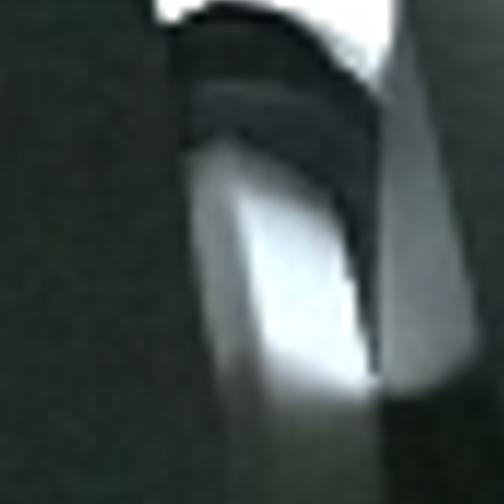

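Call:
{"method": "move", "body": {
  "target": [0,0,0,0,0,0,-0.4,-1,-1,0,0,0.00057,-0.00106,0,0,-0.0522,-0.98,0,-1,0],
  "speed": 0.3
}}

Call:
{"method": "move", "body": {
  "target": [0,0,0,0,0,0,-0.4,-1,-1,0,0,-0.0018,0.0018,0.00107,0,0,-0.98,0,-1,0],
  "speed": 0.008,
  "stop_force": 10
}}

Call:
{"method": "move", "body": {
  "target": [0,0,0,0,0,0,-0.4,-1,-1,0,0,0,0,0,0,0.04,-0.98,0,-1,0],
  "speed": 0.2
}}

Call:
{"method": "move", "body": {
  "target": [0,0,0,0,0,0,-0.4,-1,-1,0,0,-0.0012,0.0012,0.00071,0,0,-0.98,0,-1,0],
  "speed": 0.008,
  "stop_force": 10,
  "cameras": ["cam_right_wrist"]
}}

Call:
{"method": "zoom_image", "body": {
  "camera": "cam_right_wrist",
  "region": [340, 208, 370, 238]
}}

Scene clock: 633.90 s.
left_arm: end_effector_position=(+0.6303, +0.5242, +0.3293) position_measured=179 object_status=3 fault=0 end_effector_quat_wxyz=(+0.514, -0.515, +0.485, -0.485) | right_arm: end_effector_position=(+0.3738, -0.0221, +0.0985) position_measured=224 object_status=2 fault=0 end_effector_quat_wxyz=(+0.000, +0.783, +0.623, +0.000)
Joint positions: left_arm=[0.072 -0.909 -0.07 2.551 0 3.141] | right_arm=[0.752 0.984 0.322 1.836 0 -5.27]
Joint torques (N m): left_arm=[-0.62 -2.09 -21.31 -28.71 2.67 0.06] | right_arm=[6.49 0.44 -66.7 -34.31 3.73 0.14]
External joint torques (N m): left_arm=[0.58 -0.65 0.55 0.48 -0.08 -0.1] | right_arm=[-6.23 -0.49 -1.32 -0.93 -0.09 -0.14]
Flange force (N): left_arm=[-1.9 3.8 0.4] | right_arm=[-5.3 8.0 -1.1]
Wrist depth (mm): cam_left_wrist=[- - - 5170 6175 623 490 / 2443 - 6175 - - 670 477 / 3088 - - - - 632 474 / - 5558 110 - 134 579 475 / - 78 83 4730 - 86 78 / - 74 - - - 60 65 / - - - 3644 - - -] | cam_right_wrist=[- 181 180 181 182 179 180 / - 190 192 192 192 193 188 / - - - 202 193 206 206 / - - 221 126 216 217 217 / - - - - 85 - 230 / - - - - - - - / - - - - - - -]
Joint targets: left_arm=[0.072 -0.909 -0.070 2.551 0.000 3.141] | right_arm=[0.752 0.984 0.322 1.836 0.000 -5.270]
move: done

Scene clock: 634.70 s.
left_arm: end_effector_position=(+0.6303, +0.5242, +0.3293) position_measured=179 object_status=3 fault=0 end_effector_quat_wxyz=(+0.514, -0.515, +0.485, -0.485) | right_arm: end_effector_position=(+0.3740, -0.0220, +0.0977) position_measured=224 object_status=2 fault=0 end_effector_quat_wxyz=(+0.000, +0.782, +0.623, +0.000)
Joint positions: left_arm=[0.072 -0.909 -0.07 2.551 0 3.141] | right_arm=[0.752 0.982 0.323 1.836 0 -5.27]
Joint torques (N m): left_arm=[-0.49 -2.12 -21.2 -28.85 2.68 0.08] | right_arm=[5.27 -0.74 -53.45 -26.86 3.63 0.2]
External joint torques (N m): left_arm=[0.52 -0.63 0.03 0.61 -0.09 -0.13] | right_arm=[-5.35 0.69 -14.5 -8.35 0 -0.2]
Flange force (N): left_arm=[-1.6 2.6 -0.7] | right_arm=[-7.3 5.6 -21.6]
Wrist depth (mm): cam_left_wrist=[- - - 6538 4940 710 467 / - - - 5700 4631 710 532 / 2585 - - - 5558 697 476 / - - 6538 - 124 - 455 / - 78 83 5558 - 86 77 / - 74 - - - 60 65 / - - - 3131 - - -] | cam_right_wrist=[- 182 180 181 180 179 180 / - 192 190 192 192 192 191 / - - - 201 197 202 208 / - - 219 127 214 220 213 / - - - - 85 - 231 / - - - - - - - / - - - - - - -]
Joint targets: left_arm=[0.072 -0.909 -0.070 2.551 0.000 3.141] | right_arm=[0.752 0.982 0.323 1.836 0.000 -5.270]
move: contact (right_arm)

Scene clock: 635.60 s.
left_arm: end_effector_position=(+0.6303, +0.5242, +0.3293) position_measured=179 object_status=3 fault=0 end_effector_quat_wxyz=(+0.514, -0.515, +0.485, -0.485) | right_arm: end_effector_position=(+0.3740, -0.0220, +0.0977) position_measured=224 object_status=2 fault=0 end_effector_quat_wxyz=(+0.000, +0.817, +0.576, +0.000)
Joint positions: left_arm=[0.072 -0.909 -0.07 2.551 0 3.141] | right_arm=[0.752 0.982 0.323 1.836 0 -5.153]
Joint torques (N m): left_arm=[-1.3 -2.06 -21.43 -28.96 2.62 0.04] | right_arm=[6.16 0.16 -54.81 -26.64 3.83 0.22]
External joint torques (N m): left_arm=[1.35 -0.69 0.39 0.75 -0.04 -0.08] | right_arm=[-6.11 -0.22 -13.94 -8.76 -0.18 -0.22]
Flange force (N): left_arm=[-4.5 3.8 -0.3] | right_arm=[-6.1 7.8 -19.8]
Wrist depth (mm): cam_left_wrist=[- - - - 6175 668 471 / 4631 - - - 6175 - 476 / - - - - 6008 666 477 / - - - - 125 630 451 / - 78 83 - - 86 77 / - 74 - 4117 - 60 65 / - - - - - - -] | cam_right_wrist=[179 181 181 181 181 181 181 / - 191 191 192 189 194 191 / - - - 202 196 204 203 / - - - 126 215 217 217 / - - - - 85 - 260 / - - - - - - - / - - - - - - -]
Joint targets: left_arm=[0.072 -0.909 -0.070 2.551 0.000 3.141] | right_arm=[0.752 0.982 0.323 1.836 0.000 -5.153]
move: done

Scene clock: 636.30 s.
left_arm: end_effector_position=(+0.6303, +0.5242, +0.3293) position_measured=179 object_status=3 fault=0 end_effector_quat_wxyz=(+0.514, -0.515, +0.485, -0.485) | right_arm: end_effector_position=(+0.3741, -0.0219, +0.0974) position_measured=224 object_status=2 fault=0 end_effector_quat_wxyz=(+0.000, +0.817, +0.576, +0.000)
Joint positions: left_arm=[0.072 -0.909 -0.07 2.551 0 3.141] | right_arm=[0.752 0.981 0.323 1.836 0 -5.153]
Joint torques (N m): left_arm=[-0.63 -2.14 -20.45 -28.98 2.71 0.04] | right_arm=[6.51 -1.59 -41.69 -19.99 3.97 0.26]
External joint torques (N m): left_arm=[0.67 -0.61 -0.56 0.74 -0.12 -0.09] | right_arm=[-6.56 1.53 -26.4 -15.26 -0.34 -0.26]
Flange force (N): left_arm=[-1.7 1.3 -2.0] | right_arm=[-9.6 7.2 -39.9]
Wrist depth (mm): cam_left_wrist=[- - - - 6352 660 473 / - - - - 5850 604 472 / 2925 5052 4194 - 6008 650 477 / 3131 3833 - 136 135 643 481 / - 78 83 6008 - 86 77 / - 74 - - - 60 65 / - - - - - - -] | cam_right_wrist=[181 180 181 181 181 179 182 / - 192 190 192 191 192 194 / - - - 202 195 204 203 / - - 218 126 214 217 219 / - - - - 85 - - / - - - - - - - / - - - - - - -]
Joint targets: left_arm=[0.072 -0.909 -0.070 2.551 0.000 3.141] | right_arm=[0.752 0.981 0.323 1.836 0.000 -5.153]
move: contact (right_arm)
cam_right_wrist: T_world_to_cam=[[0.94599, -0.32402, -0.01073, -0.34927], [-0.302, -0.89278, 0.33427, 0.06361], [-0.11789, -0.31297, -0.94242, 0.27065]] pos_world=[0.38152, 0.02832, 0.23005]

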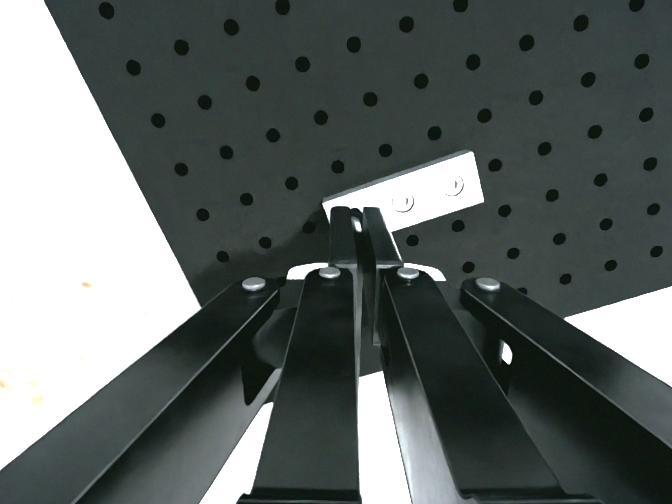

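Scaled by 16.800 from the camera's image (finer frame: 960x720).

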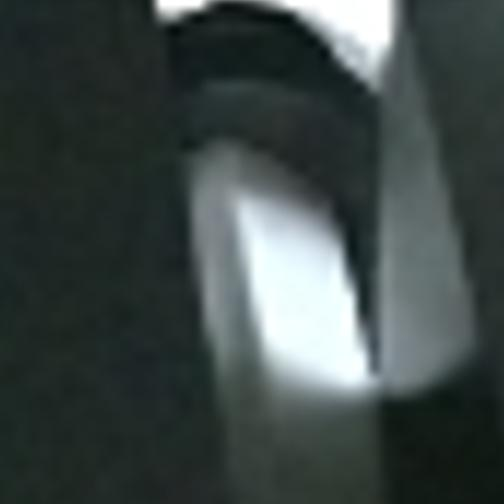

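Call:
{"method": "move", "body": {
  "target": [
    [0,0,0,0,0,0,-0.4,-1,-1,0,0,0.0018,-0.0018,-0.00107,0,0,-0.98,0,-1,0],
    [0,0,0,0,0,0,-0.4,-1,-1,0,0.00078,0.00158,-0.00279,-0.00012,0,-0.2015,-0.98,0,-1,0]
  ],
  "speed": 0.3,
  "cameras": ["cam_right_wrist"]
}}

Call:
{"method": "zoom_image", "body": {
  "camera": "cam_right_wrist",
  "region": [340, 200, 370, 230]
}}

Scene clock: 686.20 s.
left_arm: end_effector_position=(+0.6303, +0.5242, +0.3293) position_measured=179 object_status=3 fault=0 end_effector_quat_wxyz=(+0.514, -0.515, +0.485, -0.485) | right_arm: end_effector_position=(+0.3727, -0.0221, +0.1004) position_measured=224 object_status=2 fault=0 end_effector_quat_wxyz=(+0.000, +0.615, +0.788, +0.000)
Joint positions: left_arm=[0.072 -0.909 -0.07 2.551 0 3.141] | right_arm=[0.753 0.986 0.319 1.836 0 -5.74]
Joint torques (N m): left_arm=[-0.49 -2.08 -21.03 -28.71 2.66 0.06] | right_arm=[5.85 0.44 -66.26 -34.39 3.79 0.2]
External joint torques (N m): left_arm=[0.46 -0.66 0.27 0.48 -0.07 -0.1] | right_arm=[-5.84 -0.48 -1.48 -0.92 -0.13 -0.2]
Flange force (N): left_arm=[-1.5 3.2 -0.1] | right_arm=[-8.1 4.3 -1.3]
Wrist depth (mm): cam_left_wrist=[- - - 5293 - 706 473 / 3420 - - - 5700 715 473 / - - - - 6538 879 455 / - - 110 137 134 621 481 / - 78 83 5052 - 86 75 / - 74 - - - 60 65 / - - - - - - -] | cam_right_wrist=[- - 183 185 183 182 183 / 217 - 195 192 194 194 192 / - - 203 206 206 205 205 / - 219 222 126 206 - 217 / - - - - 85 - 235 / - - - - - - - / - - - - - - -]
Joint targets: left_arm=[0.072 -0.909 -0.070 2.551 0.000 3.141] | right_arm=[0.753 0.986 0.319 1.836 0.000 -5.740]
move: done
cam_right_wrist: T_world_to_cam=[[0.96681, 0.25527, -0.01043, -0.34299], [0.24394, -0.91022, 0.33464, -0.14196], [0.07593, -0.32608, -0.94229, 0.20071]] pos_world=[0.351, 0.02379, 0.23305]

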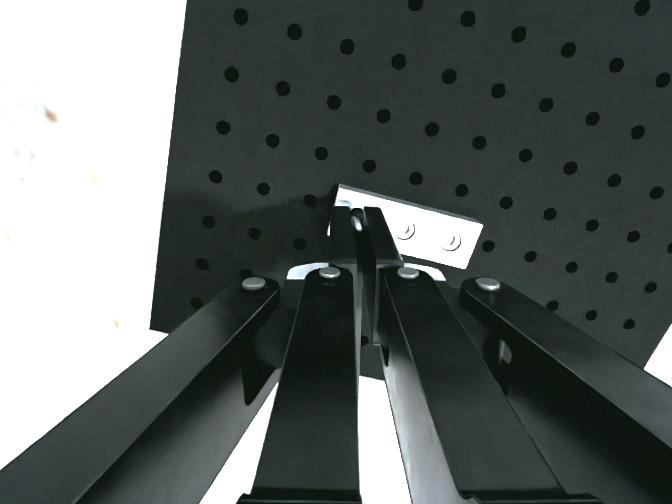

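Scaled by 16.800 from the camera's image (finer frame: 960x720).

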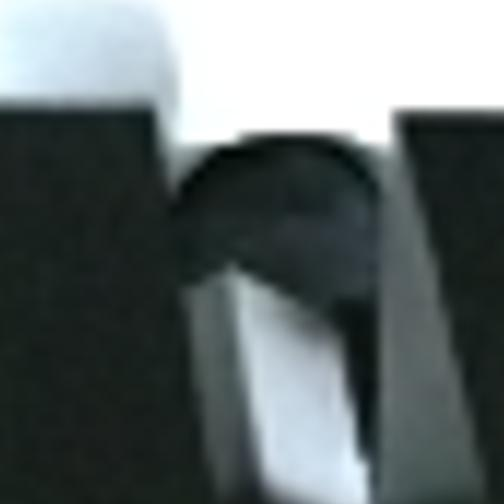

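Call:
{"method": "move", "body": {
  "target": [
    [0,0,0,0,0,0,-0.4,-1,-1,0,-0.1255,0.17085,0.01636,-0.22425,0,0.31638,-0.98,0,-1,0],
    [-0.6,0,0,0,0,0,-0.4,-1,-1,0,-0.1255,0.17085,0.01636,-0.22425,0,0.31638,-0.98,0,-1,0]
  ],
  "speed": [0.8,1.0]
}}

Call:
{"method": "move", "body": {
  "target": [
    [0,-0.0004,0.0833,-0.0554,0,0,-0.4,-1,-1,0,0,0,0,0,0,0,-0.98,0,-1,0],
    [0,-0.0004,0.0833,-0.0554,0,0,-1,-0.1,-1,0,0,0,0,0,0,0,-0.98,0,-1,0]
  ],
  "speed": 0.2,
  "cameras": ["cam_left_wrist"]
}}

Scene clock: 748.20 s.
left_arm: end_effector_position=(+0.4342, -0.0100, +0.3292) position_measured=179 object_status=3 fault=0 end_effector_quat_wxyz=(+0.242, -0.242, +0.665, -0.664) | right_arm: end_effector_position=(+0.5472, -0.0582, +0.3550) position_measured=224 object_status=2 fault=0 end_effector_quat_wxyz=(+0.000, +0.939, +0.343, +0.000)
Joint positions: left_arm=[-0.86 -0.909 -0.07 2.551 0 3.141] | right_arm=[0.558 1.483 0.344 1.314 0 -4.819]
Joint torques (N m): left_arm=[-1.23 -2.13 -21.07 -28.81 2.66 0.07] | right_arm=[6.71 0.44 -75.4 -41.26 4.42 0.22]
External joint torques (N m): left_arm=[1.29 -0.61 -0.07 0.58 -0.08 -0.12] | right_arm=[-6.61 -0.5 -2.58 -1.15 -0.06 -0.22]
Flange force (N): left_arm=[-4.1 2.3 -0.9] | right_arm=[-2.9 8.7 -1.3]
Wrist depth (mm): cam_left_wrist=[- - - - 1434 769 477 / - - 3045 - - 650 473 / - 4359 - 4833 1146 764 479 / 253 269 259 255 134 722 480 / - 84 83 260 - 86 77 / - 74 - - - 60 65 / - - - - - - -] | cam_right_wrist=[- - - - - 448 - / 459 - - - - 477 - / - - - - - 485 - / - - - 127 - - - / 199 - - - 85 - - / - - - - - - - / - - - - - - -]
Joint targets: left_arm=[-0.860 -0.909 -0.070 2.551 0.000 3.141] | right_arm=[0.558 1.483 0.344 1.314 0.000 -4.819]
move: done

Scene clock: 750.37 s.
left_arm: end_effector_position=(+0.4856, -0.0714, +0.3299) position_measured=221 object_status=0 fault=0 end_effector_quat_wxyz=(+0.242, -0.242, +0.665, -0.664) | right_arm: end_effector_position=(+0.5472, -0.0582, +0.3550) position_measured=224 object_status=2 fault=0 end_effector_quat_wxyz=(+0.000, +0.939, +0.343, +0.000)
Joint positions: left_arm=[-0.86 -0.91 0.059 2.422 0 3.141] | right_arm=[0.558 1.483 0.344 1.314 0 -4.819]
Joint torques (N m): left_arm=[-0.47 -0.58 -31.7 -26.59 2.48 -0.09] | right_arm=[7.28 0.66 -79.36 -43.09 4.85 0.3]
External joint torques (N m): left_arm=[0.51 -2.16 -2.55 -1.63 0.1 0.05] | right_arm=[-7.17 -0.72 1.76 0.8 -0.5 -0.3]
Flange force (N): left_arm=[-1.4 -0.3 -1.5] | right_arm=[-0.4 9.7 2.8]
Wrist depth (mm): cam_left_wrist=[- - - 2779 2223 612 495 / - 6008 - 6352 - 624 470 / - - - - - 761 476 / - - - 109 104 626 480 / 192 202 83 72 88 84 438 / - - 74 - - - 63 / - - - - - - -] | cam_right_wrist=[- - - - - - - / - 471 433 445 - 448 - / - 473 444 - - - - / 520 493 - 126 - - - / 187 216 - - 85 - - / - - - - - - - / - - - - - - -]
Joint targets: left_arm=[-0.860 -0.910 0.059 2.422 0.000 3.141] | right_arm=[0.558 1.483 0.344 1.314 0.000 -4.819]
move: done
cam_left_wrist: T_world_to_cam=[[0.00426, 0.01766, -0.99984, 0.33668], [0.49488, 0.86879, 0.01745, -0.18159], [0.86895, -0.49488, -0.00504, -0.31185]] pos_world=[0.35942, -0.00251, 0.33822]

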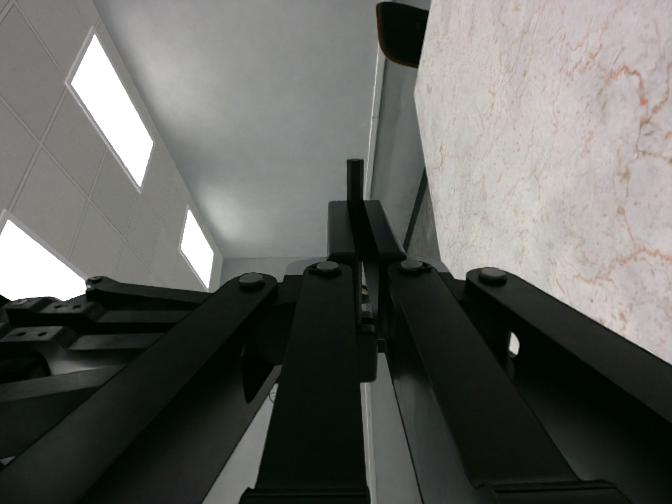

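Call:
{"method": "move", "body": {
  "target": [
    [0,0,0,0,0,0,-1,-0.1,-1,0,0,0,0,0,0,0,-0.4,-1,-1,0],
    [0,0,0,0,0,0,-1,-0.1,-1,0,0,0.04633,0.0011,-0.05864,0,0,-0.4,-1,-1,0],
    [0.46529,0.62639,-0.03461,-0.08588,0,0.34212,-1,-0.1,-1,0,0,0.04633,0.0011,-0.05864,0,0,-0.4,-1,-1,0]
  ],
  "speed": [0.2,0.2,0.9]
}}

Call:
{"method": "move", "body": {
  "target": [
    [0,-0.05,0.0664,0.01824,0,0,-1,-0.1,-1,0,0,0,0,0,0,0,-0.4,-1,-1,0],
    [0,-0.05,0.0664,0.01824,0,0,-0.4,-1,-1,0,0,0,0,0,0,0,-0.4,-1,-1,0],
    [0,0,0,0,0,0,-0.4,-1,-1,0,0,0,0,0,0,0,-0.4,-1,-1,0]
  ],
  "speed": 0.25,
  "cameras": ["cam_left_wrist"]
}}

Scene clock: 769.27 s.
left_arm: end_effector_position=(+0.4477, +0.4197, +0.0988) position_measured=221 object_status=2 fault=0 end_effector_quat_wxyz=(+0.000, -0.211, +0.978, +0.000) | right_arm: end_effector_position=(+0.5492, -0.0568, +0.4300) position_measured=179 object_status=3 fault=0 end_effector_quat_wxyz=(+0.000, +0.939, +0.343, +0.000)
Joint positions: left_arm=[-0.138 0.914 0.006 2.222 0 4.138] | right_arm=[0.558 1.618 0.346 1.177 0 -4.819]
Joint torques (N m): left_arm=[-0.68 0.64 -34.5 -33.87 3.41 0.15] | right_arm=[6.25 0.48 -75.46 -41.16 4.37 0.24]
External joint torques (N m): left_arm=[0.65 -0.61 1.32 1 -0.04 -0.15] | right_arm=[-6.29 -0.54 -2.29 -1.21 -0.02 -0.24]
Flange force (N): left_arm=[-1.0 0.7 4.0] | right_arm=[-2.3 8.4 -1.1]
Wrist depth (mm): cam_left_wrist=[205 206 208 207 208 209 207 / 219 219 219 219 220 221 221 / 231 233 232 230 233 234 234 / 249 248 246 109 109 250 251 / 265 257 83 73 88 84 263 / - - 74 - - - 63 / - - - - - - -] | cam_right_wrist=[- - 494 - - - - / 531 - - - 539 - - / - - 541 - - - 588 / - - - - 122 - - / - - 93 - - - - / - - - - - - - / - - - - - - -]
Joint targets: left_arm=[-0.138 0.915 0.006 2.222 0.000 4.138] | right_arm=[0.558 1.618 0.346 1.177 0.000 -4.819]
move: done

Scene clock: 772.23 s.
left_arm: end_effector_position=(+0.4476, +0.4198, +0.0988) position_measured=179 object_status=3 fault=0 end_effector_quat_wxyz=(+0.000, -0.211, +0.978, +0.000) | right_arm: end_effector_position=(+0.5492, -0.0568, +0.4300) position_measured=179 object_status=3 fault=0 end_effector_quat_wxyz=(+0.000, +0.939, +0.343, +0.000)
Joint positions: left_arm=[-0.138 0.915 0.006 2.222 0 4.138] | right_arm=[0.558 1.618 0.346 1.177 0 -4.819]
Joint torques (N m): left_arm=[-0.55 0.59 -34.19 -33.95 3.46 0.08] | right_arm=[6.14 0.37 -75.03 -41.08 4.53 0.18]
External joint torques (N m): left_arm=[0.62 -0.55 0.69 1.07 -0.1 -0.08] | right_arm=[-6.14 -0.42 -3.21 -1.46 -0.16 -0.18]
Flange force (N): left_arm=[-0.1 1.3 3.2] | right_arm=[-3.2 8.0 -1.8]
Wrist depth (mm): cam_left_wrist=[206 207 207 207 208 208 207 / 218 219 219 219 219 221 220 / 231 232 233 231 233 234 235 / 246 248 243 245 135 247 250 / - 78 83 266 - 86 77 / - 74 - 288 - 60 65 / - - - 311 - - -] | cam_right_wrist=[- - - - 512 506 - / - - 525 - - - - / - - 554 - - - - / - - 116 - 122 - - / - - 93 - - - - / - - - - - - - / - - - - - - -]
Joint targets: left_arm=[-0.138 0.915 0.006 2.222 0.000 4.138] | right_arm=[0.558 1.618 0.346 1.177 0.000 -4.819]
move: done
cam_left_wrist: T_world_to_cam=[[-0.39873, 0.917, 0.01084, -0.19983], [0.86146, 0.37047, 0.34734, -0.57298], [0.31449, 0.14783, -0.93768, 0.03354]] pos_world=[0.40337, 0.39056, 0.23263]

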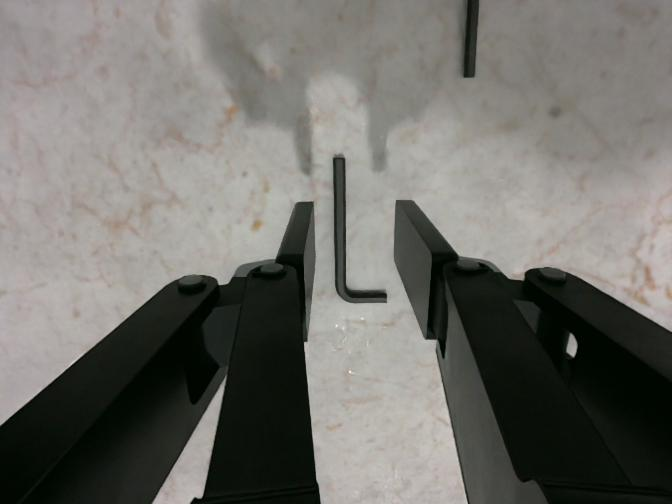

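Call:
{"method": "move", "body": {
  "target": [-0.01217,0.02725,-0.14586,0.06313,0,-0.9,-0.4,-1,-1,0,0,0,0,0,0,0,-0.4,-1,-1,0],
  "speed": 2.5
}}

Call:
{"method": "move", "body": {
  "target": [0,0,0,0,0,-0.2131,-0.4,-1,-1,0,0,0,0,0,0,0,-0.4,-1,-1,0],
  "speed": 2,
  "cameras": ["cam_left_wrist"]
}}

Call:
{"method": "zoom_image", "body": {
  "camera": "cam_left_wrist",
  "region": [286, 130, 426, 300]
}}

Scene clock: 780.77 s.
left_arm: end_effector_position=(+0.3349, +0.4304, +0.1200) position_measured=179 object_status=3 fault=0 end_effector_quat_wxyz=(+0.000, +0.998, -0.057, +0.000) | right_arm: end_effector_position=(+0.5492, -0.0568, +0.4300) position_measured=179 object_status=3 fault=0 end_effector_quat_wxyz=(+0.000, +0.939, +0.343, +0.000)
Joint positions: left_arm=[-0.156 0.994 -0.221 2.369 0 1.516] | right_arm=[0.558 1.618 0.346 1.177 0 -4.819]
Joint torques (N m): left_arm=[-0.07 0.51 -11.88 -35.81 3.69 0.13] | right_arm=[6.13 0.41 -75.61 -41.15 4.39 0.23]
External joint torques (N m): left_arm=[0.1 -0.56 -0.61 0.94 -0.11 -0.13] | right_arm=[-6.15 -0.47 -2.44 -1.32 -0.03 -0.23]
Flange force (N): left_arm=[-2.2 0.2 1.8] | right_arm=[-2.3 8.2 -1.4]
Wrist depth (mm): cam_left_wrist=[224 225 226 227 227 226 226 / 238 239 239 239 242 241 241 / 253 255 255 256 257 256 257 / 270 269 268 268 135 270 274 / 285 78 83 292 - 86 77 / - 74 - 312 - 60 65 / - - - 334 - - -] | cam_right_wrist=[- - - 499 497 - - / - 517 559 - 548 - - / - 540 517 - - - - / 611 - - - 122 - - / - - 93 - - - - / - - - - - - - / - - - - - - -]
Joint targets: left_arm=[-0.156 0.994 -0.221 2.369 0.000 1.516] | right_arm=[0.558 1.618 0.346 1.177 0.000 -4.819]
move: done

Scene clock: 781.77 s.
left_arm: end_effector_position=(+0.3349, +0.4304, +0.1200) position_measured=179 object_status=3 fault=0 end_effector_quat_wxyz=(+0.000, +0.968, +0.251, +0.000) | right_arm: end_effector_position=(+0.5492, -0.0568, +0.4300) position_measured=179 object_status=3 fault=0 end_effector_quat_wxyz=(+0.000, +0.939, +0.343, +0.000)
Joint positions: left_arm=[-0.156 0.994 -0.221 2.369 0 0.896] | right_arm=[0.558 1.618 0.346 1.177 0 -4.819]
Joint torques (N m): left_arm=[-0.33 0.53 -12.26 -35.81 3.67 0.06] | right_arm=[6.53 0.37 -76.03 -41.04 4.39 0.3]
External joint torques (N m): left_arm=[0.23 -0.57 0.08 0.97 -0.08 -0.06] | right_arm=[-6.44 -0.41 -2.59 -1.6 -0.01 -0.3]
Flange force (N): left_arm=[-0.4 -0.8 2.7] | right_arm=[-1.9 8.7 -2.1]
Wrist depth (mm): cam_left_wrist=[225 225 227 226 228 227 227 / 238 240 240 240 239 240 241 / 253 255 251 255 253 256 258 / 271 268 267 268 135 272 275 / 285 78 83 291 - 86 77 / - 74 - 316 - 60 65 / - - - 339 - - -] | cam_right_wrist=[- - 480 485 - 501 - / - 552 - - - - - / - 565 525 541 - - - / 594 597 - 143 127 - - / - - 93 - - - - / - - - - - - - / - - - - - - -]
Joint targets: left_arm=[-0.156 0.994 -0.221 2.369 0.000 0.896] | right_arm=[0.558 1.618 0.346 1.177 0.000 -4.819]
move: done
cam_left_wrist: T_world_to_cam=[[0.47227, -0.8814, 0.01037, 0.22755], [-0.82826, -0.43971, 0.34733, 0.42746], [-0.30157, -0.17262, -0.93769, 0.43155]] pos_world=[0.37673, 0.46302, 0.25383]

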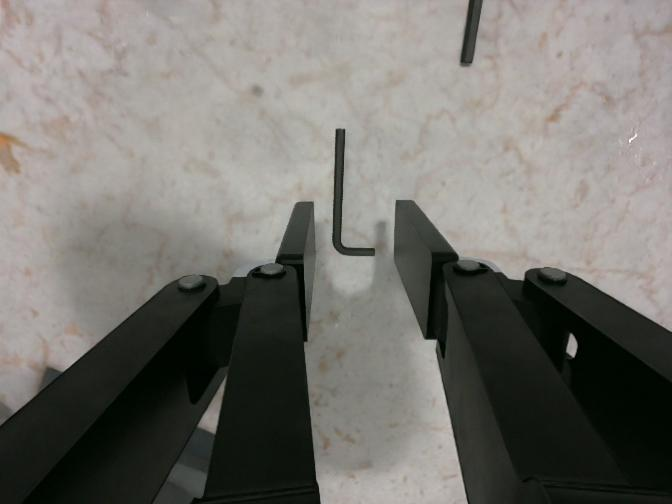

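Scaled by 2.965 from the camera's image (finer frame: 960x720).

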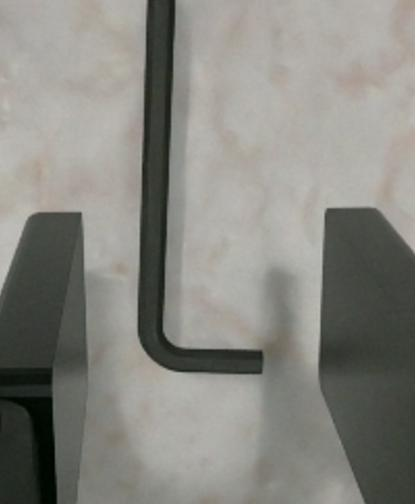

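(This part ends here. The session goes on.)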